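# Lift ring off stake, lay it flat in blue tray

## Task

Remove the ring from the stake and set it down so it rests flat on the bottom of the blue tray.

## Robot and tools

ROBOT. Two arms, left_arm and right_arm, face each other across a table. Each has a parallel two-finger gripper and a wrist camera (cam_left_wrist, cam_right_wrist, each 672x504). In the scene frame the origin sits at the table centre, +z is up and the table surface is at z = +0.020 m. left_arm's base is at (+0.110, +0.456, +0.105) and right_arm's at (-0.009, -0.456, +0.142), so left_arm is on the +y side. These names do not match image left and right.

GRIPPER AXES. The fingers point along the gripper's own +x and close along its own y. The reported end_effector_position is the midpoint between the fingers, roughly 3-4 cm short of the tips. Only the final 1.5 cm of each finger face is flat.

FRAMES. Positions, orientations (quat_wxyz) and velocities in results are in the scene frame, in metres, m/s and rad/s. Motion offsets are expressed along the current Hand target's own axes, not the scene axes. Reported poses can be off by a few centimetres, more at long reach.

THE 14-NUMBER ROW. Every motion command uses one row of 14 numbers for both arms: left_arm's dx, dy, dz, rx, ry, rz, opening, then right_arm's seven in the same order. The first six of each arm are an offset, not a pose, measured from that arm's Hand target as it stood when the action or move began. The scale is 1.0 = 0.6 m for dx/dy/dz and 1.0 = 180 degrees for rotation; rx, ry, rz form a single rotation vector. The range is -1 to 1. The opening is absolute, not an offset: +1 is fully open (0.080 m) and -1 fully closed. Empty fingers touch near -0.78. A full close takes at least about 0.6 s. Sending six zeros re-commands an arm's current Hand target. A 0 in the opening slot is a real command, so resend the present opening to leave a gripper unchanged.

execute_actions(actions, cameras). actions is a list of actions. Each action is a table of at most 15 rows, one row per 1/30 s step. If the table is shorter, its final row repeats until 15 steps pass. Every row counts from the start-of-action Hand target, not from the row before. A repeated offset therefore keeps moving the arm further. cameras lists camera names; ["all"] gives all and [] gives none. An empty actions list returns the state plus images.

move(target, speed, blend, opening_speed, grip_force, blocking, cameras). It drives straight-line paths. target is one 14-number row or a list of up to 15 rows, all offsets from the same starting Hand targets. speed is the top path speed in m/s, from 0.002 to 4.3, default 0.25; turning is capped at twice that in rad/s. You may give one speed or one per target. blend, in metres, rounds corners between listed targets; 0 stops at each one. opening_speed is how fast the commanded opening changes, in units per second on the -1..1 scale, 0.2 or more. grip_force is the per-pad limit in newtons, from 8 to 34, one value or one per arm; it persists until changed. With blocking=false the call returns after about 0.5 s while motion continues. A move is capped at 10 s. Paths do not avoid obstacles or the other arm. The result adds a move: line such as done, off_target, moving, held, blocked or fault, plus limits=paced (pose clipped) or limits=held (steps withheld). blocked means the gripper stopped far from its goal, usually against something, and both arms then hold still.

OTHER TOOLS. wait(seconds 0-10) lets time pass with the last commands held; a running move continues. stop() brakes a running move. zoom_image(camera, region=[x0,y0,x1,y1]) enlarges part of the newest image from that camera, at most 504x504 px, with the origin at top-left. read_manual(section="licences") shows licence text only. finished_scene(scene) ends the scene with its number; it cannot be undone. Call it only once the ring lies flat in the tray with no robot support.

READING RESULTS. Hand target is the last commanded pose after clipping, and the next offsets start from it. Grippers often stop short of it; re-send zeros or the missing distance. grip_measured uses the opening scale and can be about 2 mm wrong. The last Joint positions entry per arm is the opening in metres. grip_effort_n is motor effort, not pad force, and is negative when closing. Joint torques and External joint torques are given per joint. Wrist depth is a 7x7 grid of distances in mm ahead of each camera, with '-' for no value. Step readings list intermediate positions. Tool commands shows current commands. MOTOR HOT and fault lines warn of trouble.

GRASPING. On first contact, note grip_measured and command about 0.08 below it for a firm hold, or less for a lighter one.

CONTROL QUIRKS. Commanded orientation is limited each step to within 32 degrees of the measured orientation. Weight and friction can leave the gripper low, short or tilted. Check the pose after each motion and correct any tilt. Tiny moves may fail or go astray.

AVOID. Do not drop the ring, release it while it moves, or let it leave the table. Do not strike the stake, tray or table hard or push forcefully. Keep the arms, grippers and wrist cameras apart, and never grip the other arm's fingers. Keep the camera cable clear of objects. Do not send large single-step jumps, which cause over-speed faults. Do not route paths near an arm's own base. Avoid long pushes against unreachable poses or holding loads stretched out, since heat causes faults. Contact torque at a joint's load limit stops that arm for 10 s. The limits in N m are waist 18.2, shoulder 22.5, elbow 22.4, wrist pitch 5.92, wrist yaw 5.9 and wrist roll 5.54. Loose objects may occasionally be nudged by outside pushes.

Each tool is called after "Request:" by a JSON object that holds its "fn" and its "kwargs", one argument or row to a line.

## Session

Request:
{"fn": "execute_actions", "kwargs": {
  "actions": []
}}

Scene clock: 0.00 s.
left_arm: end_effector_position=(-0.1709, +0.4349, +0.4126) grip_measured=+1.000 grip_effort_n=n/a end_effector_quat_wxyz=(+0.240, +0.310, +0.318, -0.863) | right_arm: end_effector_position=(+0.0513, -0.0550, +0.2044) grip_measured=+1.000 grip_effort_n=n/a end_effector_quat_wxyz=(+0.834, -0.152, +0.378, +0.373)
Joint positions: left_arm=[-1.635 1.126 1.369 -1.036 -0.265 -0.845 0.08] | right_arm=[0.025 1.768 0.977 -0.187 0.459 0.626 0.08]
Joint velocities: within noise
Joint torques (N m): no reading
External joint torques (N m): no reading
Heat: left arm: hottest wrist yaw 33 °C (+0.0 °C/min); right arm: hottest wrist pitch 30 °C (+0.0 °C/min).
Wrist depth (mm): cam_left_wrist=[487 1577 1707 1774 1555 1368 1135 / 462 507 1566 1861 1682 1402 1360 / 436 477 1555 1657 1816 2226 2083 / 412 448 490 424 1733 1941 2415 / 392 426 450 515 1545 93 2083 / - 93 411 472 1465 87 - / - 78 412 453 1446 - -] | cam_right_wrist=[341 340 340 340 342 331 1541 / 315 315 315 315 316 315 308 / 293 291 294 291 294 295 295 / 272 273 272 - 260 273 274 / 257 258 - - 246 253 259 / - 81 229 237 - - 75 / - - - - 221 223 78]
Hand target: left_arm -0.1708, +0.4348, +0.4130; -0.240, -0.309, -0.318, +0.864 | right_arm +0.0514, -0.0538, +0.2070; +0.834, -0.148, +0.377, +0.374
Tool commands: left_gripper/opening=+1.0 right_gripper/opening=+1.0
camera_calibration:
cam_left_wrist: T_world_to_cam=[[-0.553277, 0.713656, 0.429626, -0.579216], [0.585449, 0.700039, -0.408895, -0.00117086], [-0.592566, 0.0252922, -0.805125, 0.29918], [0, 0, 0, 1]] pos_world=[-0.142498, 0.406614, 0.489245]
cam_right_wrist: T_world_to_cam=[[0.732378, -0.679924, -0.0364146, -0.0555104], [-0.63891, -0.667742, -0.381987, 0.107442], [0.235407, 0.303024, -0.92345, 0.269843], [0, 0, 0, 1]] pos_world=[0.0457777, -0.0477682, 0.288207]

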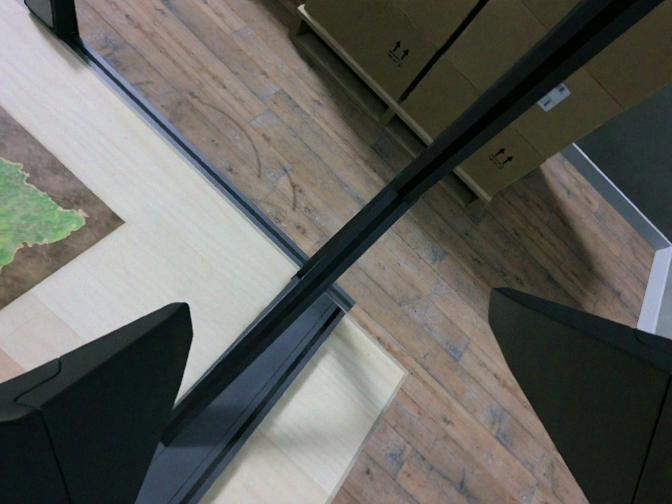

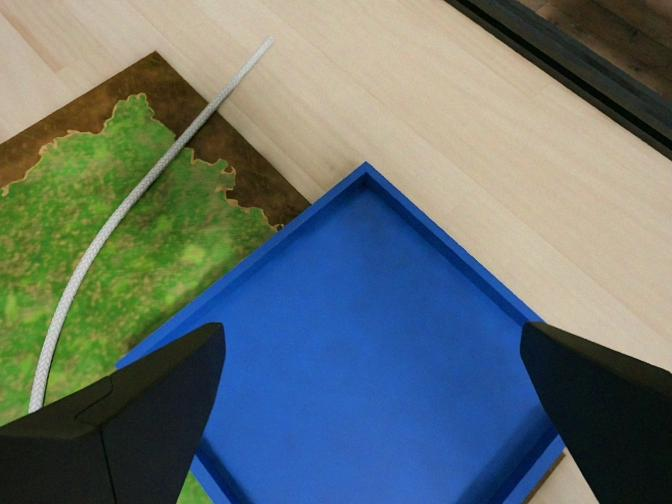

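Request:
{"fn": "move", "kwargs": {
  "target": [0,0,0,0,0,0,1,-0.2047,0.2423,-0.1312,-0.597,0.0713,0.1516,-0.2],
  "speed": 0.5,
  "cameras": ["cam_right_wrist"]
}}

Request:
{"fn": "zoom_image", "kwargs": {
  "camera": "cam_right_wrist",
  "region": [270, 50, 670, 400]
}}

Scene clock: 17.97 s.
left_arm: end_effector_position=(-0.1709, +0.4349, +0.4126) grip_measured=+1.000 grip_effort_n=-2.1 end_effector_quat_wxyz=(+0.240, +0.310, +0.318, -0.863) | right_arm: end_effector_position=(-0.1474, -0.0628, +0.2492) grip_measured=-0.196 grip_effort_n=-17.0 end_effector_quat_wxyz=(+0.242, -0.709, +0.026, +0.662)
Joint positions: left_arm=[-1.635 1.126 1.369 -1.036 -0.265 -0.845 0.08] | right_arm=[0.43 1.954 1.587 -0.987 0.23 -0.79 0.026]
Joint torques (N m): left_arm=[0.09 -2.8 5.83 1.47 -0.19 0.04] | right_arm=[-0.02 -9.92 6.57 0.31 -0.19 -0.25]
External joint torques (N m): left_arm=[0.08 0 -0.35 0.08 -0.04 0.02] | right_arm=[0.02 -1.32 0.76 -0.34 -0.29 -0.27]
Heat: left arm: hottest wrist pitch 33 °C (+10.0 °C/min); right arm: hottest shoulder 33 °C (+16.7 °C/min).
Wrist depth (mm): cam_left_wrist=[483 1577 1746 1760 1545 1351 1124 / 461 505 1588 1802 1802 1410 1360 / 434 475 1514 1657 1746 2102 2317 / 414 444 490 508 1707 1908 2341 / 391 425 462 515 1534 93 2009 / - 93 432 479 1465 87 - / - 82 417 455 1446 - -] | cam_right_wrist=[215 225 237 252 266 286 305 / 225 235 251 264 283 304 326 / 236 249 264 276 302 324 352 / 250 264 278 297 322 349 383 / 264 277 296 309 - 383 417 / 282 291 65 - - 81 465 / - - - - - - -]
Hand target: left_arm -0.1708, +0.4348, +0.4130; -0.240, -0.309, -0.318, +0.864 | right_arm -0.1500, -0.0601, +0.2500; -0.239, +0.707, -0.023, -0.665
Off the commanded pose: left_arm 0.000 m, 0 deg | right_arm 0.004 m, 1 deg.
move: done
camera_calibration:
cam_right_wrist: T_world_to_cam=[[0.365342, 0.878505, 0.307821, 0.0443276], [0.829466, -0.457318, 0.320698, 0.0469491], [0.422507, 0.138162, -0.895767, 0.370627], [0, 0, 0, 1]] pos_world=[-0.21173, -0.068678, 0.303295]
Images, in order (width x height): cam_right_wrist 672x504.

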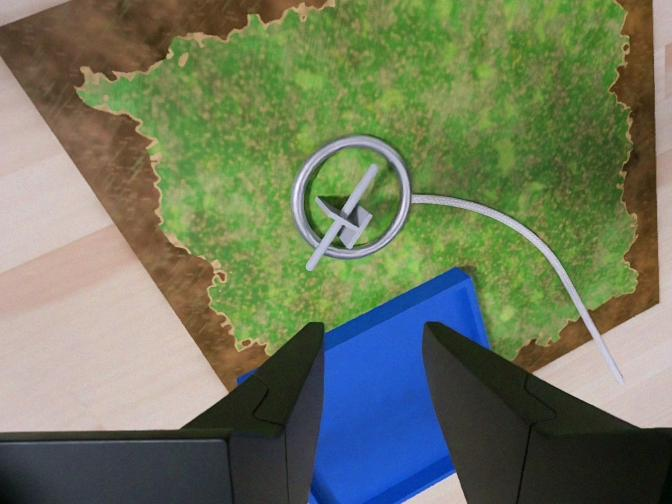

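Scaled by 1.260 from the camera's 672x504 image, which has a finer 960x720 frame.

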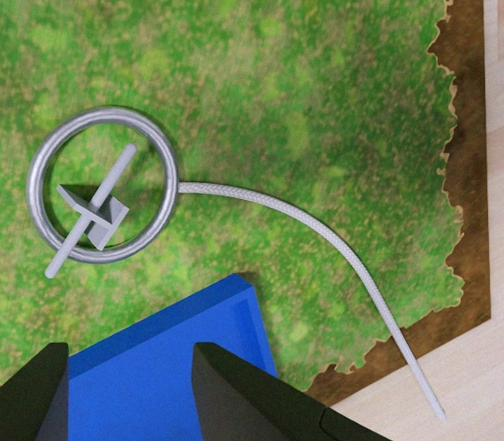

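Request:
{"fn": "move", "kwargs": {
  "target": [0,0,0,0,0,0,1,0.236,0.0393,0.037,0.1854,0.0603,0,-0.4],
  "speed": 0.25,
  "cameras": ["cam_right_wrist"]
}}

Request:
{"fn": "zoom_image", "kwargs": {
  "camera": "cam_right_wrist",
  "region": [230, 180, 530, 405]
}}

Scene clock: 50.23 s.
left_arm: end_effector_position=(-0.1709, +0.4349, +0.4126) grip_measured=+1.000 grip_effort_n=-1.6 end_effector_quat_wxyz=(+0.240, +0.310, +0.318, -0.863) | right_arm: end_effector_position=(-0.1611, -0.0347, +0.1082) grip_measured=-0.396 grip_effort_n=-17.4 end_effector_quat_wxyz=(+0.425, -0.669, +0.236, +0.563)
Joint positions: left_arm=[-1.635 1.126 1.369 -1.036 -0.265 -0.845 0.08] | right_arm=[0.457 2.375 1.685 -0.844 0.305 -0.144 0.017]
Joint torques (N m): left_arm=[0.06 -2.8 5.83 1.47 -0.19 0.04] | right_arm=[0.19 -12.08 5.53 0.04 0.37 0.28]
External joint torques (N m): left_arm=[0.05 0.13 -0.47 0.06 -0.03 0.02] | right_arm=[0.2 -1.62 0.4 -0.36 0.19 0.27]
Heat: left arm: hottest wrist pitch 35 °C (+6.0 °C/min); right arm: hottest elbow 36 °C (+8.4 °C/min).
Wrist depth (mm): cam_left_wrist=[477 1534 1846 1733 1514 1393 1113 / 467 1428 1657 1746 1633 1402 1343 / 439 476 1494 1645 1774 2009 2045 / 415 451 490 521 1774 1992 2248 / 393 426 447 520 1577 93 2162 / - 93 422 478 1504 87 - / - 82 411 456 1410 - -] | cam_right_wrist=[- 105 110 117 126 134 146 / 106 109 118 125 134 144 155 / 112 116 124 132 142 152 170 / 119 124 132 141 151 166 182 / 125 131 141 147 132 183 179 / 133 140 76 167 76 190 219 / - - - 184 - - -]
Hand target: left_arm -0.1708, +0.4348, +0.4130; -0.240, -0.309, -0.318, +0.864 | right_arm -0.1627, -0.0323, +0.1080; -0.429, +0.668, -0.235, -0.562
Off the commanded pose: left_arm 0.000 m, 0 deg | right_arm 0.003 m, 1 deg.
move: done
camera_calibration:
cam_right_wrist: T_world_to_cam=[[0.799202, 0.520374, 0.30081, 0.12627], [0.429099, -0.844407, 0.320704, 0.0383559], [0.420892, -0.12723, -0.898144, 0.237011], [0, 0, 0, 1]] pos_world=[-0.21713, -0.003165, 0.162586]
Images, in order (width x height): cam_right_wrist 672x504.

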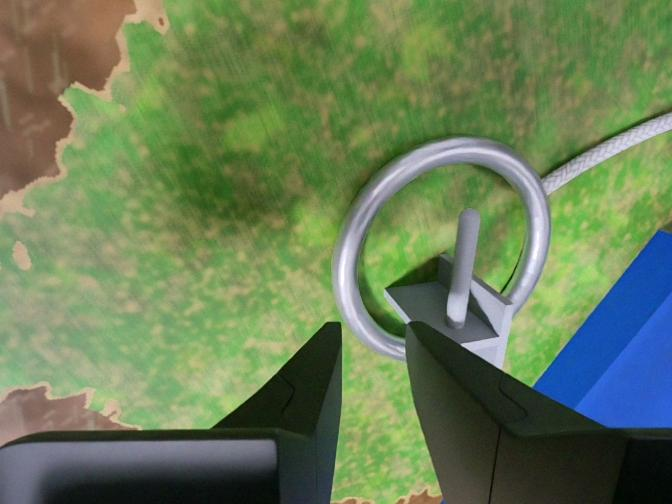

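Scaled by 1.680 from the camera's 672x504 image, which has a finer 960x720 frame.

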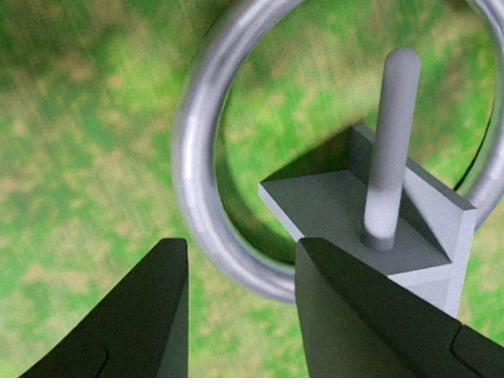

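Request:
{"fn": "move", "kwargs": {
  "target": [0,0,0,0,0,0,1,0.018,0.0085,0.0255,0,0,0,-0.4],
  "speed": 0.1,
  "cameras": ["cam_right_wrist"]
}}

Request:
{"fn": "zoom_image", "kwargs": {
  "camera": "cam_right_wrist",
  "region": [230, 180, 530, 405]
}}

Scene clock: 70.77 s.
left_arm: end_effector_position=(-0.1709, +0.4349, +0.4126) grip_measured=+1.000 grip_effort_n=-2.1 end_effector_quat_wxyz=(+0.240, +0.310, +0.318, -0.863) | right_arm: end_effector_position=(-0.1710, -0.0226, +0.0972) grip_measured=-0.396 grip_effort_n=-17.4 end_effector_quat_wxyz=(+0.425, -0.668, +0.236, +0.563)
Joint positions: left_arm=[-1.635 1.126 1.369 -1.036 -0.265 -0.845 0.08] | right_arm=[0.465 2.45 1.777 -0.862 0.305 -0.136 0.017]
Joint torques (N m): left_arm=[0.08 -2.8 5.84 1.48 -0.18 0.03] | right_arm=[0.17 -12.3 5.61 0.04 0.37 0.28]
External joint torques (N m): left_arm=[0.07 0.04 -0.36 0.08 -0.03 0.01] | right_arm=[0.11 -1.59 0.55 -0.35 0.2 0.26]
Heat: left arm: hottest wrist pitch 36 °C (+4.0 °C/min); right arm: hottest shoulder 38 °C (+7.0 °C/min).
Wrist depth (mm): cam_left_wrist=[481 1534 1733 1746 1566 201 182 / 463 1455 1588 1788 1682 1384 1268 / 433 475 1534 1694 1831 2162 2495 / 414 448 489 421 1746 2045 2226 / 394 424 452 505 1588 93 2027 / - 93 423 479 1484 87 - / - 78 421 452 1446 - -] | cam_right_wrist=[- 95 100 107 114 122 132 / - 99 106 113 122 131 142 / 102 106 112 121 128 138 152 / 108 112 120 128 139 148 169 / 115 119 128 134 146 161 180 / 121 127 76 145 82 178 176 / - - - 166 91 - -]
Hand target: left_arm -0.1708, +0.4348, +0.4130; -0.240, -0.309, -0.318, +0.864 | right_arm -0.1723, -0.0203, +0.0962; -0.429, +0.668, -0.235, -0.561
Off the commanded pose: left_arm 0.000 m, 0 deg | right_arm 0.003 m, 0 deg.
move: done
camera_calibration:
cam_right_wrist: T_world_to_cam=[[0.799188, 0.520206, 0.301138, 0.131112], [0.429633, -0.844751, 0.319078, 0.0566964], [0.420373, -0.125625, -0.898613, 0.232867], [0, 0, 0, 1]] pos_world=[-0.227033, 0.00894289, 0.151684]
Images, in order (width x height): cam_right_wrist 672x504.

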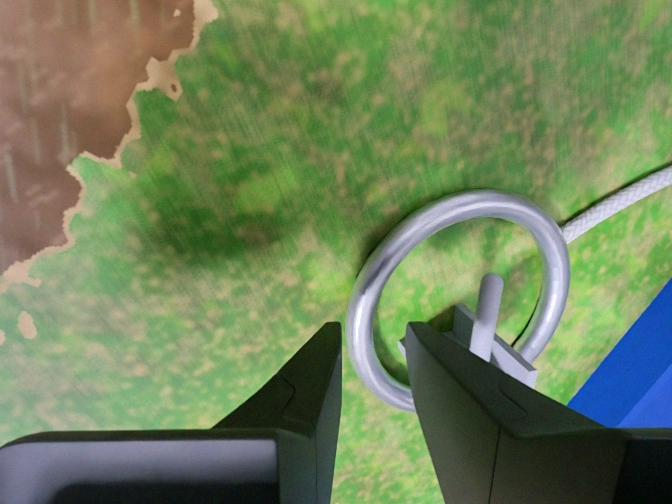

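Scaled by 1.680 from the camera's 672x504 image, which has a finer 960x720 frame.

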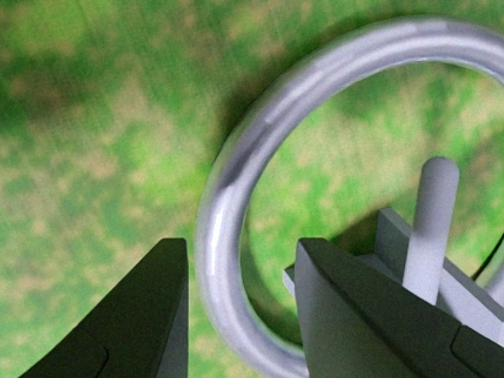

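Request:
{"fn": "move", "kwargs": {
  "target": [0,0,0,0,0,0,1,0.015,0.001,0.011,0,0,0,-0.47],
  "speed": 0.05,
  "cameras": ["cam_right_wrist"]
}}

Request:
{"fn": "zoom_image", "kwargs": {
  "camera": "cam_right_wrist",
  "region": [230, 180, 530, 405]
}}

Scene clock: 82.37 s.
left_arm: end_effector_position=(-0.1709, +0.4349, +0.4126) grip_measured=+1.000 grip_effort_n=-2.1 end_effector_quat_wxyz=(+0.240, +0.310, +0.318, -0.863) | right_arm: end_effector_position=(-0.1740, -0.0165, +0.0885) grip_measured=-0.466 grip_effort_n=-17.4 end_effector_quat_wxyz=(+0.425, -0.668, +0.236, +0.563)
Joint positions: left_arm=[-1.635 1.126 1.369 -1.036 -0.265 -0.845 0.08] | right_arm=[0.465 2.492 1.819 -0.862 0.305 -0.136 0.014]
Joint torques (N m): left_arm=[0.06 -2.8 5.83 1.47 -0.2 0.04] | right_arm=[-0.15 -12.52 5.57 0.11 0.37 0.16]
External joint torques (N m): left_arm=[0.05 0.06 -0.38 0.09 -0.04 0.01] | right_arm=[-0.18 -1.52 0.44 -0.28 0.2 0.14]
Heat: left arm: hottest wrist pitch 36 °C (+2.0 °C/min); right arm: hottest shoulder 38 °C (+5.1 °C/min).
Wrist depth (mm): cam_left_wrist=[484 1566 1720 1760 1494 1343 1102 / 465 501 1610 1788 1610 1360 1514 / 437 478 1545 1694 1720 2064 2468 / 411 445 490 1545 1760 2102 2248 / 395 426 455 516 1588 93 2083 / - 87 417 475 1484 87 - / - 360 417 458 1402 - -] | cam_right_wrist=[- 88 92 98 105 112 122 / - 92 97 104 111 120 130 / - 97 104 111 119 130 142 / - 103 111 119 121 137 154 / 105 110 119 124 138 150 170 / 113 118 121 131 78 156 177 / - - - 155 - - -]
Hand target: left_arm -0.1708, +0.4348, +0.4130; -0.240, -0.309, -0.318, +0.864 | right_arm -0.1740, -0.0136, +0.0874; -0.429, +0.668, -0.235, -0.561
Off the commanded pose: left_arm 0.000 m, 0 deg | right_arm 0.003 m, 1 deg.
move: done
camera_calibration:
cam_right_wrist: T_world_to_cam=[[0.799167, 0.52028, 0.301068, 0.132991], [0.42957, -0.844661, 0.319403, 0.0658823], [0.420479, -0.125926, -0.898521, 0.227002], [0, 0, 0, 1]] pos_world=[-0.230032, 0.0150414, 0.142884]
Images, in order (width x height): cam_right_wrist 672x504.

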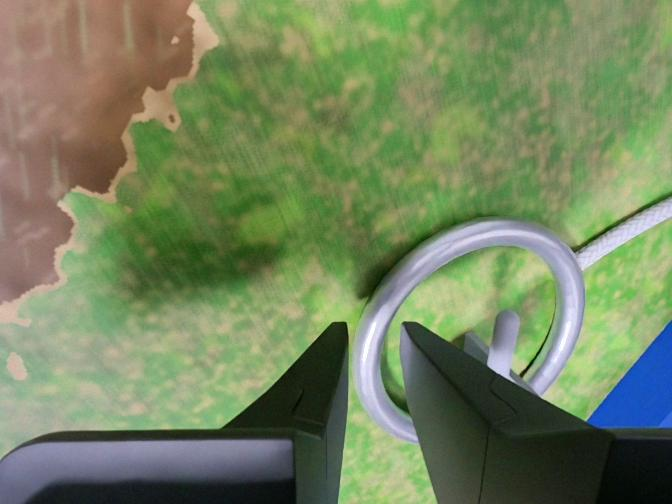

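Scaled by 1.680 from the camera's 672x504 image, which has a finer 960x720 frame.

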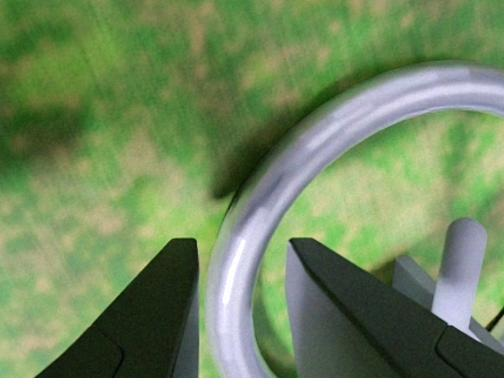

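Request:
{"fn": "move", "kwargs": {
  "target": [0,0,0,0,0,0,1,0.014,0.001,0,0,0,0,-0.47],
  "speed": 0.05,
  "cameras": ["cam_right_wrist"]
}}

Request:
{"fn": "zoom_image", "kwargs": {
  "camera": "cam_right_wrist",
  "region": [230, 180, 530, 405]
}}

Scene clock: 87.80 s.
left_arm: end_effector_position=(-0.1709, +0.4349, +0.4126) grip_measured=+1.000 grip_effort_n=-1.6 end_effector_quat_wxyz=(+0.240, +0.310, +0.318, -0.863) | right_arm: end_effector_position=(-0.1737, -0.0146, +0.0815) grip_measured=-0.466 grip_effort_n=-17.4 end_effector_quat_wxyz=(+0.427, -0.667, +0.236, +0.564)
Joint positions: left_arm=[-1.635 1.126 1.369 -1.036 -0.265 -0.845 0.08] | right_arm=[0.463 2.508 1.819 -0.841 0.305 -0.136 0.014]
Joint torques (N m): left_arm=[0.07 -2.8 5.83 1.47 -0.18 0.03] | right_arm=[-0.31 -12.59 5 0.24 0.37 -0.01]
External joint torques (N m): left_arm=[0.07 0.05 -0.35 0.08 -0.03 0.01] | right_arm=[-0.34 -1.59 -0.04 -0.14 0.2 -0.03]
Heat: left arm: hottest wrist pitch 36 °C (+2.0 °C/min); right arm: hottest shoulder 40 °C (+7.0 °C/min).
Wrist depth (mm): cam_left_wrist=[478 1577 1802 1788 1514 200 178 / 461 506 1599 1831 1788 1410 1393 / 435 478 1545 1694 1733 2083 2468 / 411 448 487 1534 1733 2027 2341 / 395 425 464 505 1622 93 2142 / - 93 371 479 1474 87 - / - 82 420 456 1402 - -] | cam_right_wrist=[- 81 87 91 98 105 114 / - 86 91 98 105 113 122 / - 91 97 104 110 122 132 / - 96 103 110 116 128 139 / - 103 111 117 127 141 159 / - 109 114 122 78 149 171 / - - - 140 86 - -]
Hand target: left_arm -0.1708, +0.4348, +0.4130; -0.240, -0.309, -0.318, +0.864 | right_arm -0.1724, -0.0126, +0.0791; -0.429, +0.668, -0.235, -0.561
Off the commanded pose: left_arm 0.000 m, 0 deg | right_arm 0.003 m, 0 deg.
move: done
camera_calibration:
cam_right_wrist: T_world_to_cam=[[0.800912, 0.517314, 0.301538, 0.134091], [0.428216, -0.846835, 0.315439, 0.0696421], [0.418534, -0.123515, -0.899763, 0.220591], [0, 0, 0, 1]] pos_world=[-0.229542, 0.0168545, 0.136078]
Images, in order (width x height): cam_right_wrist 672x504.

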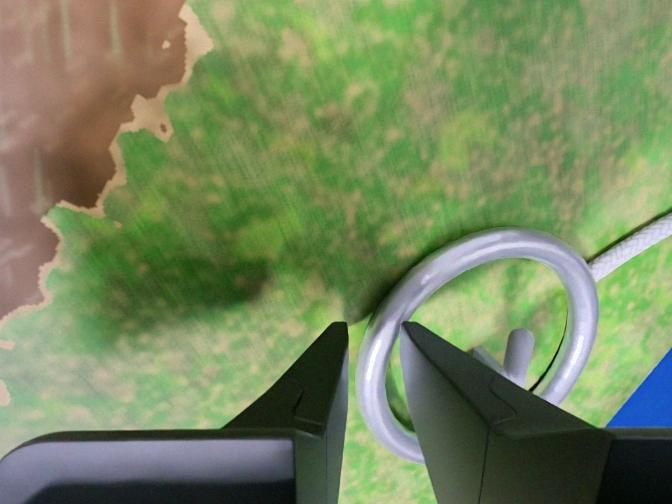

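Scaled by 1.680 from the camera's 672x504 image, which has a finer 960x720 frame.

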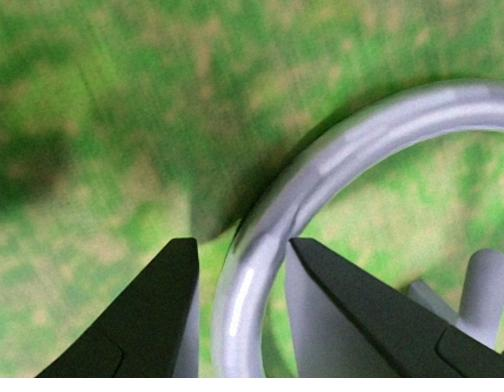

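Request:
{"fn": "move", "kwargs": {
  "target": [0,0,0,0,0,0,1,0.005,-0.007,-0.004,0,0,0,-0.47],
  "speed": 0.05,
  "cameras": ["cam_right_wrist"]
}}

Request:
{"fn": "zoom_image", "kwargs": {
  "camera": "cam_right_wrist",
  "region": [230, 180, 530, 405]
}}

Scene clock: 93.30 s.
left_arm: end_effector_position=(-0.1709, +0.4349, +0.4126) grip_measured=+1.000 grip_effort_n=-1.6 end_effector_quat_wxyz=(+0.240, +0.310, +0.318, -0.863) | right_arm: end_effector_position=(-0.1698, -0.0099, +0.0816) grip_measured=-0.466 grip_effort_n=-17.4 end_effector_quat_wxyz=(+0.432, -0.662, +0.236, +0.565)
Joint positions: left_arm=[-1.635 1.126 1.369 -1.036 -0.265 -0.845 0.08] | right_arm=[0.451 2.508 1.819 -0.827 0.305 -0.142 0.014]
Joint torques (N m): left_arm=[0.07 -2.81 5.85 1.47 -0.19 0.04] | right_arm=[-0.28 -13.17 3.4 0.28 0.35 -0.23]
External joint torques (N m): left_arm=[0.07 0.07 -0.39 0.07 -0.03 0.01] | right_arm=[-0.28 -2.1 -1.7 -0.14 0.17 -0.25]
Heat: left arm: hottest wrist pitch 36 °C (+2.0 °C/min); right arm: hottest shoulder 41 °C (+7.1 °C/min).
Wrist depth (mm): cam_left_wrist=[480 1555 1861 1802 1504 1336 1108 / 462 1494 1599 1892 1657 1351 1312 / 434 473 1566 1657 1760 2102 2468 / 412 448 491 1577 1788 1957 2270 / 393 432 448 514 1577 93 2102 / - 93 432 476 1494 86 - / - 77 411 461 1402 - -] | cam_right_wrist=[- 82 88 92 99 106 115 / - 86 91 98 105 113 123 / - 91 97 105 111 122 132 / - 96 103 111 116 129 141 / - 103 110 115 127 139 158 / - 109 113 120 78 147 169 / - - - 139 132 - -]
Hand target: left_arm -0.1708, +0.4348, +0.4130; -0.240, -0.309, -0.318, +0.864 | right_arm -0.1669, -0.0118, +0.0776; -0.429, +0.668, -0.235, -0.561
Off the commanded pose: left_arm 0.000 m, 0 deg | right_arm 0.005 m, 1 deg.
move: done
camera_calibration:
cam_right_wrist: T_world_to_cam=[[0.805777, 0.508672, 0.303277, 0.129117], [0.424418, -0.853152, 0.303315, 0.0721073], [0.413029, -0.115688, -0.90334, 0.219178], [0, 0, 0, 1]] pos_world=[-0.22517, 0.0211967, 0.136963]
Images, in order (width x height): cam_right_wrist 672x504.

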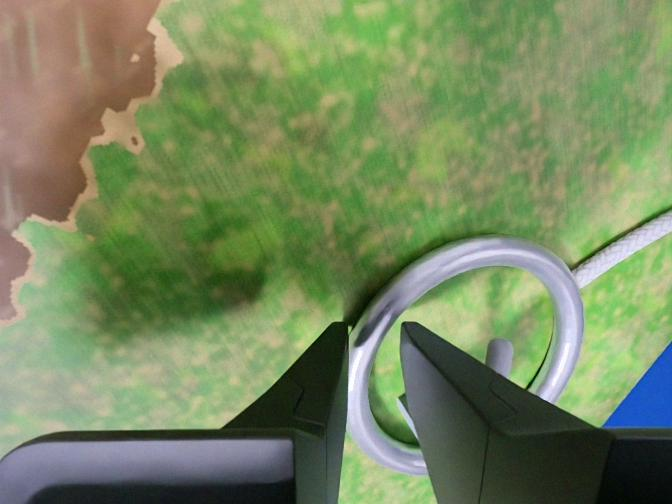

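Scaled by 1.680 from the camera's 672x504 image, which has a finer 960x720 frame.

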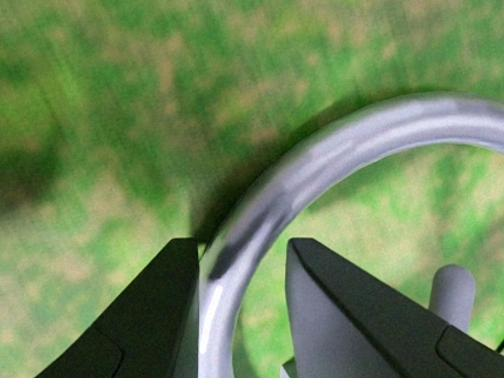

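Request:
{"fn": "move", "kwargs": {
  "target": [0,0,0,0,0,0,1,0.016,0.001,-0.003,0,0,0,-0.47],
  "speed": 0.05,
  "cameras": ["cam_right_wrist"]
}}

Request:
{"fn": "zoom_image", "kwargs": {
  "camera": "cam_right_wrist",
  "region": [230, 180, 530, 405]
}}

Scene clock: 98.37 s.
left_arm: end_effector_position=(-0.1709, +0.4349, +0.4126) grip_measured=+1.000 grip_effort_n=-1.6 end_effector_quat_wxyz=(+0.240, +0.310, +0.318, -0.863) | right_arm: end_effector_position=(-0.1685, -0.0085, +0.0772) grip_measured=-0.466 grip_effort_n=-17.4 end_effector_quat_wxyz=(+0.434, -0.659, +0.233, +0.568)
Joint positions: left_arm=[-1.635 1.126 1.369 -1.036 -0.265 -0.845 0.08] | right_arm=[0.448 2.51 1.803 -0.797 0.306 -0.148 0.014]
Joint torques (N m): left_arm=[0.07 -2.8 5.8 1.48 -0.19 0.04] | right_arm=[-0.48 -12.02 3.1 0.43 0.3 -0.25]
External joint torques (N m): left_arm=[0.07 0.03 -0.4 0.08 -0.03 0.01] | right_arm=[-0.49 -1 -1.95 0.01 0.13 -0.27]
Heat: left arm: hottest wrist pitch 36 °C (+1.0 °C/min); right arm: hottest shoulder 42 °C (+8.1 °C/min).
Wrist depth (mm): cam_left_wrist=[484 1555 1774 1694 1474 1320 182 / 466 506 1599 1746 1657 1351 1410 / 438 472 1474 1682 310 2064 2122 / 414 451 494 421 1733 2064 2390 / 391 427 453 513 1577 93 2142 / - 93 353 469 1494 87 - / - 78 412 457 1455 - -] | cam_right_wrist=[- 80 85 90 96 103 112 / - 84 89 95 102 111 119 / - 88 94 102 108 119 129 / - 93 99 107 113 124 136 / - 98 106 111 124 135 152 / - 104 109 114 84 142 164 / - - - 122 128 - -]
Hand target: left_arm -0.1708, +0.4348, +0.4130; -0.240, -0.309, -0.318, +0.864 | right_arm -0.1640, -0.0120, +0.0684; -0.429, +0.668, -0.235, -0.562
Off the commanded pose: left_arm 0.000 m, 0 deg | right_arm 0.011 m, 1 deg.
move: off_target (right_arm)
camera_calibration:
cam_right_wrist: T_world_to_cam=[[0.805776, 0.50733, 0.305518, 0.128568], [0.427067, -0.855183, 0.293728, 0.0752846], [0.410291, -0.106202, -0.90575, 0.214568], [0, 0, 0, 1]] pos_world=[-0.223784, 0.0219435, 0.132952]
Images, in order (width x height): cam_right_wrist 672x504.

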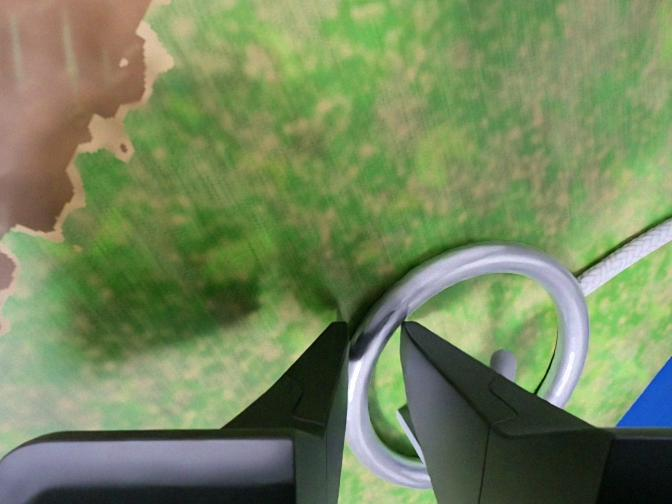

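Scaled by 1.680 from the camera's 672x504 image, which has a finer 960x720 frame.

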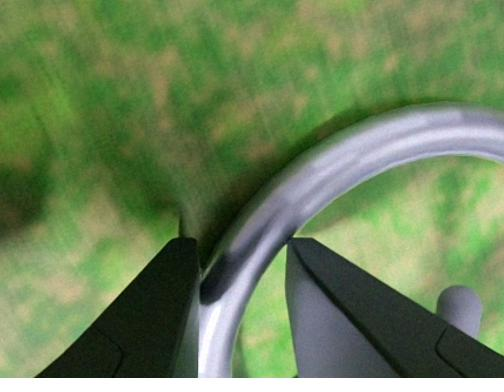

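Request:
{"fn": "move", "kwargs": {
  "target": [
    [0,0,0,0,0,0,1,-0.025,0.002,0,0,0,0,-0.47],
    [0,0,0,0,0,0,1,-0.025,0.002,0,0.155,0,0,-0.47]
  ],
  "speed": 0.1,
  "cameras": ["cam_right_wrist"]
}}

Request:
{"fn": "zoom_image", "kwargs": {
  "camera": "cam_right_wrist",
  "region": [230, 180, 530, 405]
}}

Scene clock: 113.03 s.
left_arm: end_effector_position=(-0.1709, +0.4349, +0.4126) grip_measured=+1.000 grip_effort_n=-2.1 end_effector_quat_wxyz=(+0.240, +0.310, +0.318, -0.863) | right_arm: end_effector_position=(-0.1678, -0.0156, +0.0768) grip_measured=-0.466 grip_effort_n=-17.4 end_effector_quat_wxyz=(+0.573, -0.549, +0.365, +0.487)
Joint positions: left_arm=[-1.635 1.126 1.369 -1.036 -0.265 -0.845 0.08] | right_arm=[0.453 2.51 1.803 -0.83 0.307 0.338 0.014]
Joint torques (N m): left_arm=[0.06 -2.81 5.82 1.47 -0.19 0.04] | right_arm=[0.2 -15.54 3.71 0.03 0.33 0.3]
External joint torques (N m): left_arm=[0.07 -0.01 -0.34 0.09 -0.04 0.02] | right_arm=[0.12 -4.37 -1.42 -0.37 0.14 0.29]
Heat: left arm: hottest wrist pitch 37 °C (+2.0 °C/min); right arm: hottest shoulder 40 °C (+4.1 °C/min).
Wrist depth (mm): cam_left_wrist=[485 1524 1816 1802 1514 1336 1124 / 465 1437 1588 1831 1682 228 1368 / 439 478 1504 1657 311 2248 2523 / 411 445 486 517 1816 2027 2341 / 393 423 455 503 1534 93 2009 / - 93 422 476 1504 87 - / - 77 415 458 1437 - -] | cam_right_wrist=[- 87 91 97 103 111 118 / - 89 93 101 107 116 126 / - 92 98 106 109 118 132 / - 95 102 109 118 128 140 / - 100 106 111 121 97 149 / - 103 107 121 85 100 157 / - - - 128 130 - -]
Hand target: left_arm -0.1708, +0.4348, +0.4130; -0.240, -0.309, -0.318, +0.864 | right_arm -0.1688, -0.0151, +0.0823; +0.577, -0.544, +0.363, +0.488
Off the commanded pose: left_arm 0.000 m, 0 deg | right_arm 0.006 m, 1 deg.
move: done
camera_calibration:
cam_right_wrist: T_world_to_cam=[[0.960099, 0.0688243, 0.27106, 0.153336], [0.0164823, -0.981485, 0.190827, 0.00603773], [0.279175, -0.178745, -0.943457, 0.193029], [0, 0, 0, 1]] pos_world=[-0.201206, 0.0298757, 0.139399]
Images, in order (width x height): cam_right_wrist 672x504.

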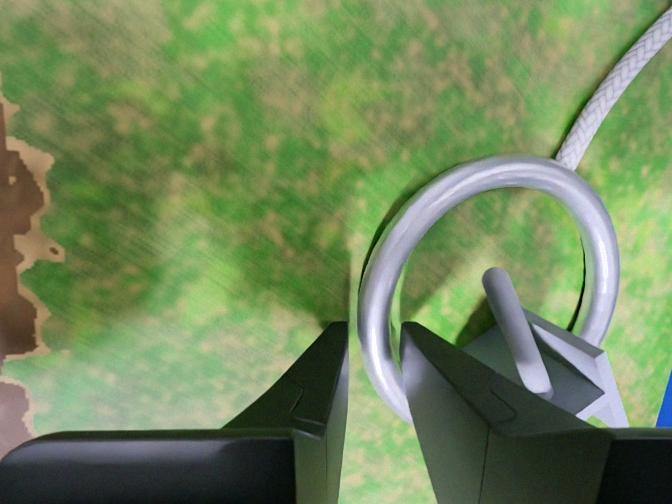

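Scaled by 1.680 from the camera's 672x504 image, which has a finer 960x720 frame.

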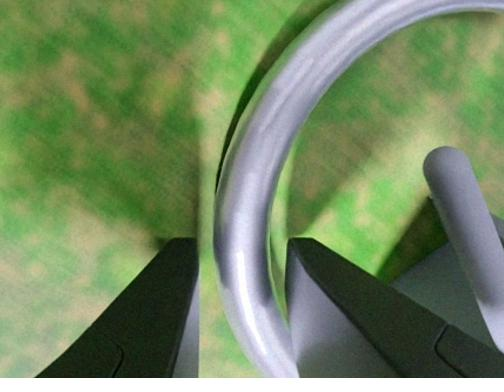

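Request:
{"fn": "move", "kwargs": {
  "target": [0,0,0,0,0,0,1,0.02,0,0,0,0,0,-0.47],
  "speed": 0.04,
  "cameras": ["cam_right_wrist"]
}}

Request:
{"fn": "zoom_image", "kwargs": {
  "camera": "cam_right_wrist",
  "region": [230, 180, 530, 405]
}}

Scene clock: 121.83 s.
left_arm: end_effector_position=(-0.1709, +0.4349, +0.4126) grip_measured=+1.000 grip_effort_n=-1.6 end_effector_quat_wxyz=(+0.240, +0.310, +0.318, -0.863) | right_arm: end_effector_position=(-0.1689, -0.0103, +0.0768) grip_measured=-0.466 grip_effort_n=-17.4 end_effector_quat_wxyz=(+0.578, -0.539, +0.363, +0.494)
Joint positions: left_arm=[-1.635 1.126 1.369 -1.036 -0.265 -0.845 0.08] | right_arm=[0.45 2.51 1.802 -0.802 0.307 0.338 0.014]
Joint torques (N m): left_arm=[0.06 -2.81 5.82 1.47 -0.19 0.03] | right_arm=[-0.28 -12.68 3.27 0.27 0.32 -0.03]
External joint torques (N m): left_arm=[0.06 0.09 -0.45 0.06 -0.03 0.01] | right_arm=[-0.28 -1.7 -1.78 -0.16 0.12 -0.04]
Heat: left arm: hottest wrist pitch 37 °C (+1.0 °C/min); right arm: hottest shoulder 41 °C (+4.0 °C/min).
Wrist depth (mm): cam_left_wrist=[476 1555 1774 1720 1524 1343 178 / 464 506 1633 1720 1669 1393 1305 / 437 476 1484 1694 310 2142 2580 / 412 446 494 1465 1774 2027 2293 / 394 428 450 517 1588 93 81 / - 93 392 483 1545 87 - / - 82 410 460 1402 - -] | cam_right_wrist=[- 88 92 98 104 112 119 / - 90 95 102 109 117 127 / - 93 99 106 111 117 132 / - 96 102 109 119 127 139 / - 100 106 111 120 129 145 / 99 103 107 118 85 98 153 / - - - 126 128 - -]
Hand target: left_arm -0.1708, +0.4348, +0.4130; -0.240, -0.309, -0.318, +0.864 | right_arm -0.1657, -0.0131, +0.0709; +0.577, -0.544, +0.363, +0.488
Off the commanded pose: left_arm 0.000 m, 0 deg | right_arm 0.007 m, 1 deg.
move: done
camera_calibration:
cam_right_wrist: T_world_to_cam=[[0.963312, 0.0595278, 0.261698, 0.155225], [0.0155284, -0.985821, 0.167082, 0.0128159], [0.267933, -0.156888, -0.950578, 0.193078], [0, 0, 0, 1]] pos_world=[-0.201461, 0.0336857, 0.140772]
Images, in order (width x height): cam_right_wrist 672x504.

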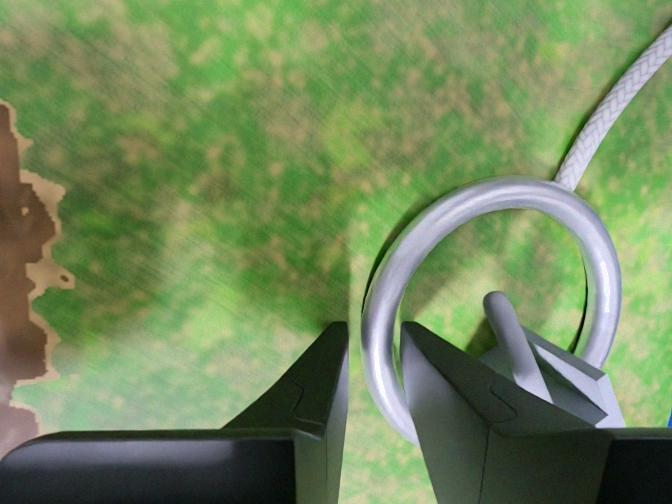

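Scaled by 1.680 from the camera's 672x504 image, which has a finer 960x720 frame.

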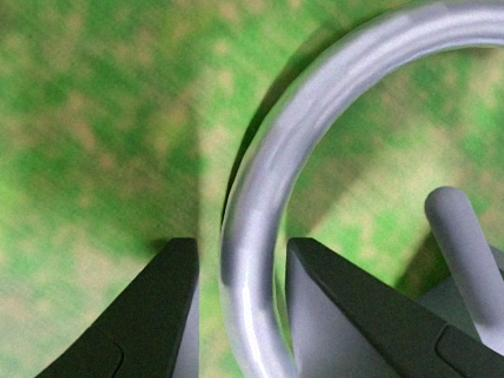

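Request:
{"fn": "move", "kwargs": {
  "target": [0,0,0,0,0,0,1,0.013,0,-0.004,0,0,0,-0.47],
  "speed": 0.04,
  "cameras": ["cam_right_wrist"]
}}

Request:
{"fn": "zoom_image", "kwargs": {
  "camera": "cam_right_wrist",
  "region": [230, 180, 530, 405]
}}

Scene clock: 127.43 s.
left_arm: end_effector_position=(-0.1709, +0.4349, +0.4126) grip_measured=+1.000 grip_effort_n=-1.6 end_effector_quat_wxyz=(+0.240, +0.310, +0.318, -0.863) | right_arm: end_effector_position=(-0.1684, -0.0109, +0.0730) grip_measured=-0.467 grip_effort_n=-15.6 end_effector_quat_wxyz=(+0.579, -0.537, +0.362, +0.495)
Joint positions: left_arm=[-1.635 1.126 1.369 -1.036 -0.265 -0.845 0.08] | right_arm=[0.45 2.511 1.786 -0.781 0.307 0.338 0.014]
Joint torques (N m): left_arm=[0.06 -2.79 5.81 1.47 -0.19 0.04] | right_arm=[-0.59 -11.72 2.86 0.74 0.29 -0.17]
External joint torques (N m): left_arm=[0.06 0.02 -0.41 0.06 -0.04 0.02] | right_arm=[-0.61 -0.78 -2.16 0.3 0.1 -0.18]
Heat: left arm: hottest wrist pitch 37 °C (+1.0 °C/min); right arm: hottest shoulder 41 °C (+3.0 °C/min).
Wrist depth (mm): cam_left_wrist=[487 1577 1760 1816 1484 1312 1124 / 467 1446 1622 1846 1694 1376 1376 / 437 475 1504 1657 1788 2083 - / 413 448 490 1514 1733 2083 2317 / 391 429 449 503 1622 93 2027 / - 87 409 479 1455 87 - / - 77 417 459 1393 - -] | cam_right_wrist=[- 88 92 97 105 111 120 / - 89 94 101 107 116 122 / - 92 98 105 110 115 130 / - 95 101 108 112 126 135 / - 98 105 111 119 124 139 / - 101 106 116 85 96 150 / - - - 123 125 - -]
Hand target: left_arm -0.1708, +0.4348, +0.4130; -0.240, -0.309, -0.318, +0.864 | right_arm -0.1634, -0.0142, +0.0630; +0.577, -0.544, +0.363, +0.488
Off the commanded pose: left_arm 0.000 m, 0 deg | right_arm 0.012 m, 1 deg.
move: off_target (right_arm)
camera_calibration:
cam_right_wrist: T_world_to_cam=[[0.963821, 0.0578394, 0.260199, 0.155983], [0.0154345, -0.986646, 0.162148, 0.013312], [0.266103, -0.152266, -0.951843, 0.18912], [0, 0, 0, 1]] pos_world=[-0.20087, 0.0329088, 0.137268]
Images, in order (width x height): cam_right_wrist 672x504.

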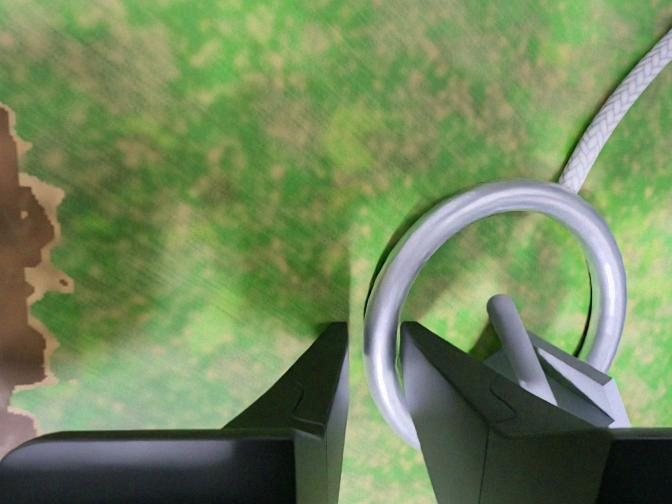

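Scaled by 1.680 from the camera's 672x504 image, which has a finer 960x720 frame.

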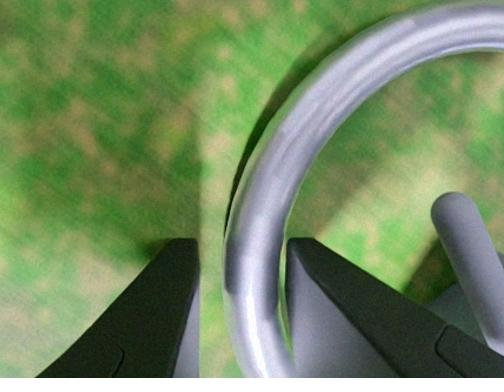

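Request:
{"fn": "move", "kwargs": {
  "target": [0,0,0,0,0,0,1,0,0,0,0,0,0,-0.95],
  "opening_speed": 0.4,
  "cameras": ["cam_right_wrist"]
}}

Request:
{"fn": "zoom_image", "kwargs": {
  "camera": "cam_right_wrist",
  "region": [230, 180, 530, 405]
}}

Scene clock: 132.27 s.
left_arm: end_effector_position=(-0.1709, +0.4349, +0.4126) grip_measured=+1.000 grip_effort_n=-2.1 end_effector_quat_wxyz=(+0.240, +0.310, +0.318, -0.863) | right_arm: end_effector_position=(-0.1691, -0.0095, +0.0731) grip_measured=-0.637 grip_effort_n=-83.5 end_effector_quat_wxyz=(+0.580, -0.534, +0.362, +0.497)
Joint positions: left_arm=[-1.635 1.126 1.369 -1.036 -0.265 -0.845 0.08] | right_arm=[0.45 2.511 1.786 -0.774 0.307 0.338 0.006]
Joint torques (N m): left_arm=[0.07 -2.81 5.83 1.47 -0.19 0.04] | right_arm=[-0.59 -11.76 2.9 0.29 0.29 -0.17]
External joint torques (N m): left_arm=[0.07 0.02 -0.37 0.08 -0.03 0.02] | right_arm=[-0.56 -0.69 -2.2 -0.17 0.08 -0.18]
Heat: left arm: hottest wrist pitch 37 °C (+1.0 °C/min); right arm: hottest shoulder 40 °C (+2.0 °C/min).
Wrist depth (mm): cam_left_wrist=[483 1534 1733 1733 1555 1343 1124 / 463 1419 1599 1774 1720 1402 1360 / 436 475 1514 1622 1774 2083 2495 / 414 450 490 520 1788 1941 2390 / 391 426 446 502 1534 93 2009 / - 87 350 480 1446 87 - / - 77 416 457 1446 - -] | cam_right_wrist=[- 88 92 98 104 111 119 / - 90 94 101 108 115 124 / - 92 98 106 110 116 130 / - 95 101 108 116 124 135 / - 99 105 109 120 128 142 / - 101 107 110 83 104 150 / - - - 125 77 - -]
Hand target: left_arm -0.1708, +0.4348, +0.4130; -0.240, -0.309, -0.318, +0.864 | right_arm -0.1634, -0.0142, +0.0630; +0.577, -0.544, +0.363, +0.488
Off the commanded pose: left_arm 0.000 m, 0 deg | right_arm 0.012 m, 2 deg.
move: off_target (right_arm)
camera_calibration:
cam_right_wrist: T_world_to_cam=[[0.96458, 0.0562016, 0.257735, 0.156747], [0.0158672, -0.987633, 0.155979, 0.0151255], [0.263314, -0.146365, -0.953542, 0.189315], [0, 0, 0, 1]] pos_world=[-0.201284, 0.0338382, 0.137761]
Images, in order (width x height): cam_right_wrist 672x504.

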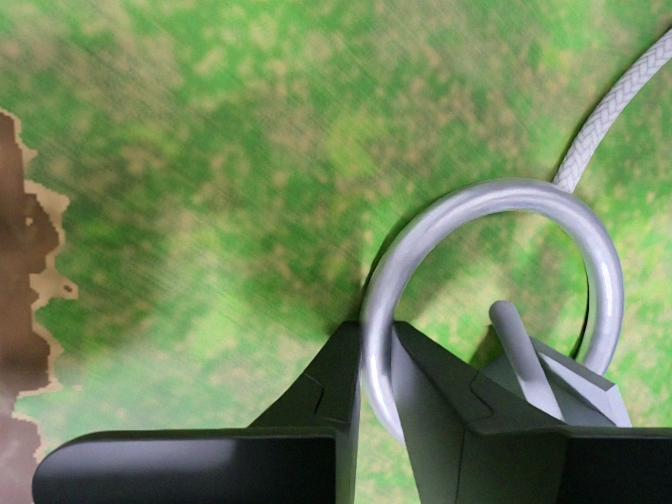

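Scaled by 1.680 from the camera's 672x504 image, which has a finer 960x720 frame.

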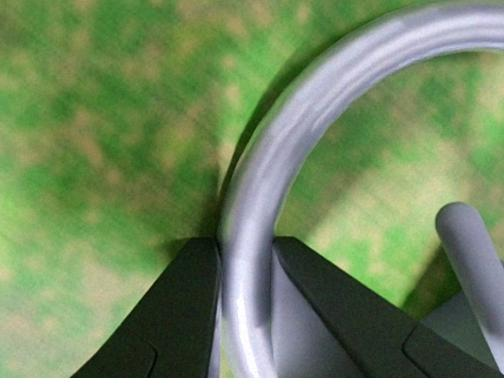

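Request:
{"fn": "move", "kwargs": {
  "target": [0,0,0,0,0,0,1,-0.0797,-0.0142,0.0263,0,0,0,-0.95],
  "speed": 0.08,
  "cameras": ["cam_right_wrist"]
}}

Scene clock: 139.60 s.
left_arm: end_effector_position=(-0.1709, +0.4349, +0.4126) grip_measured=+1.000 grip_effort_n=-1.6 end_effector_quat_wxyz=(+0.240, +0.310, +0.318, -0.863) | right_arm: end_effector_position=(-0.1658, -0.0153, +0.0954) grip_measured=-0.637 grip_effort_n=-83.5 end_effector_quat_wxyz=(+0.568, -0.561, +0.369, +0.476)
Joint positions: left_arm=[-1.635 1.126 1.369 -1.036 -0.265 -0.845 0.08] | right_arm=[0.449 2.505 1.874 -0.941 0.307 0.338 0.006]
Joint torques (N m): left_arm=[0.06 -2.79 5.84 1.47 -0.19 0.03] | right_arm=[-0.08 -17.59 6.26 -0.08 0.31 0]
External joint torques (N m): left_arm=[0.06 0.05 -0.4 0.06 -0.04 0.01] | right_arm=[-0.09 -6.53 1.11 -0.41 0.11 -0.01]
Heat: left arm: hottest wrist pitch 37 °C (+1.0 °C/min); right arm: hottest shoulder 40 °C (+2.0 °C/min).
Wrist depth (mm): cam_left_wrist=[490 1588 1760 1760 1534 1351 184 / 464 1484 1645 1816 1720 1360 1465 / 437 475 1566 1707 1831 2102 2441 / 411 448 489 510 1733 1992 2248 / 393 424 450 505 1588 93 2162 / - 87 419 475 1504 86 - / - 77 416 453 1402 - -] | cam_right_wrist=[- 98 104 110 118 127 135 / - 101 107 116 124 133 146 / 102 106 112 121 128 120 155 / 106 110 118 126 107 148 163 / 111 115 124 130 123 140 171 / 116 121 127 110 83 117 182 / - - - - 77 - -]
Hand target: left_arm -0.1708, +0.4348, +0.4130; -0.240, -0.309, -0.318, +0.864 | right_arm -0.1694, -0.0061, +0.1132; +0.577, -0.544, +0.363, +0.488
Off the commanded pose: left_arm 0.000 m, 0 deg | right_arm 0.020 m, 3 deg.
move: off_target (right_arm)
camera_calibration:
cam_right_wrist: T_world_to_cam=[[0.956188, 0.0731593, 0.283465, 0.14461], [0.00886659, -0.975064, 0.221744, -0.00128813], [0.29262, -0.209516, -0.932993, 0.210769], [0, 0, 0, 1]] pos_world=[-0.199938, 0.032324, 0.15594]
Images, in order (width x height): cam_right_wrist 672x504.

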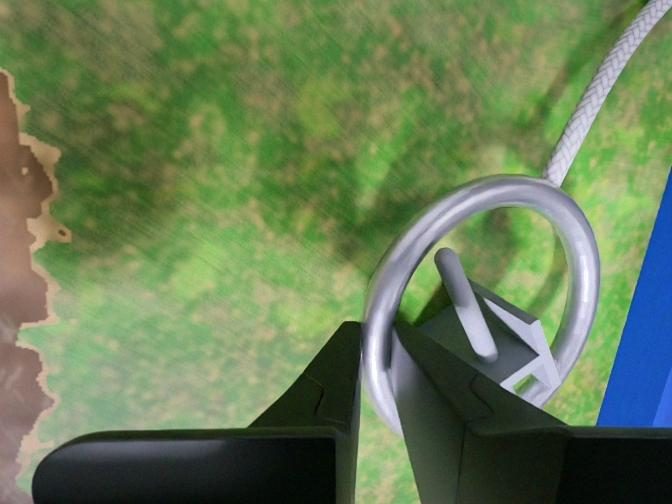

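Request:
{"fn": "move", "kwargs": {
  "target": [0.1908,0.4583,0.1613,-0.342,0.0072,0.316,1,0,0,0,0,0,0,-0.95],
  "speed": 0.35,
  "cameras": ["all"]
}}

Request:
{"fn": "zoom_image", "kwargs": {
  "camera": "cam_left_wrist",
  "region": [330, 20, 580, 220]
}}

Scene clock: 163.53 s.
left_arm: end_effector_position=(-0.1184, +0.1569, +0.2840) grip_measured=+1.000 grip_effort_n=-2.1 end_effector_quat_wxyz=(+0.716, +0.266, +0.524, -0.377) | right_arm: end_effector_position=(-0.1659, -0.0151, +0.0956) grip_measured=-0.637 grip_effort_n=-83.5 end_effector_quat_wxyz=(+0.568, -0.560, +0.369, +0.476)
Joint positions: left_arm=[-0.772 1.913 1.821 -1.405 -0.306 -1.376 0.08] | right_arm=[0.449 2.505 1.875 -0.942 0.307 0.338 0.006]
Joint torques (N m): left_arm=[0.12 -6.69 6.5 0.06 -0.41 -0.15] | right_arm=[-0.08 -17.58 6.19 -0.04 0.31 0.01]
External joint torques (N m): left_arm=[0.12 1.69 0.73 -0.36 -0.17 -0.15] | right_arm=[-0.18 -6.46 1.02 -0.37 0.11 -0.01]
Heat: left arm: hottest wrist pitch 37 °C (+1.0 °C/min); right arm: hottest shoulder 46 °C (+5.0 °C/min).
Wrist depth (mm): cam_left_wrist=[320 323 315 327 327 207 188 / 322 325 326 329 331 275 186 / 322 325 329 330 334 334 195 / 326 324 328 333 334 337 341 / 327 328 329 333 336 93 341 / - 93 332 336 339 87 - / - 332 335 339 342 - -] | cam_right_wrist=[- 98 104 111 119 128 135 / - 102 107 116 124 133 146 / 102 106 113 121 128 122 155 / 107 111 118 126 130 148 163 / 111 116 124 130 131 140 172 / 116 121 128 110 83 121 176 / - - - - 77 - -]
Hand target: left_arm -0.1194, +0.1548, +0.2826; +0.718, +0.266, +0.523, -0.375 | right_arm -0.1694, -0.0060, +0.1132; +0.577, -0.544, +0.363, +0.488
Off the commanded pose: left_arm 0.003 m, 0 deg | right_arm 0.020 m, 3 deg.
move: off_target (right_arm)
camera_calibration:
cam_left_wrist: T_world_to_cam=[[-0.842246, -0.534591, 0.069526, -0.0326413], [-0.537602, 0.842487, -0.0346296, -0.151419], [-0.0400621, -0.0665439, -0.996979, 0.368083], [0, 0, 0, 1]] pos_world=[-0.0941489, 0.134612, 0.363997]
cam_right_wrist: T_world_to_cam=[[0.956247, 0.0730014, 0.283306, 0.144553], [0.00884572, -0.97514, 0.221414, -0.0011081], [0.292427, -0.20922, -0.93312, 0.211063], [0, 0, 0, 1]] pos_world=[-0.199939, 0.0325255, 0.15624]

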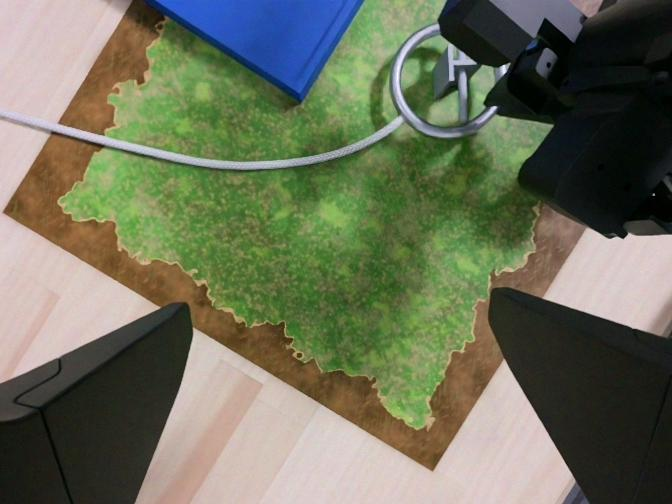

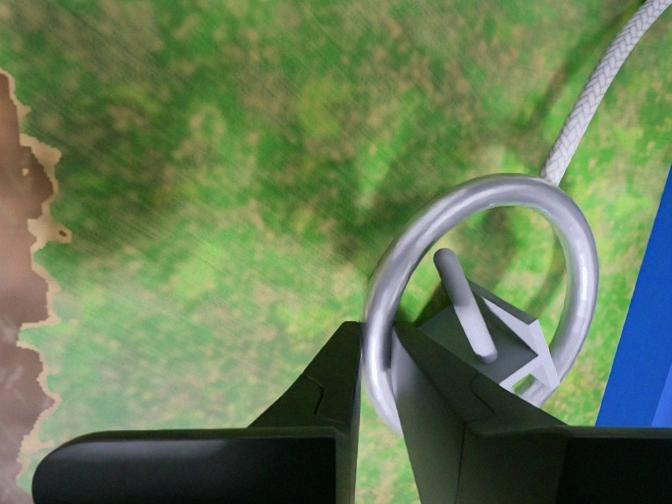

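Scaled by 2.016 from the camera's 672x504 image, which has a finer 960x720 frame.

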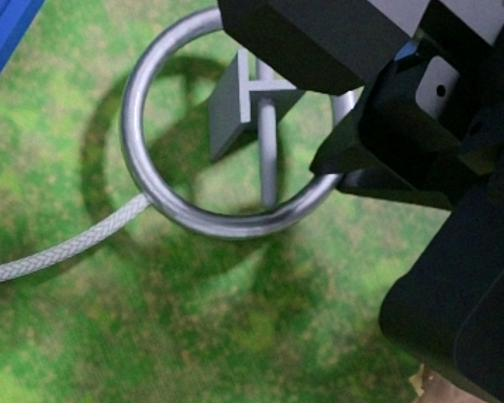

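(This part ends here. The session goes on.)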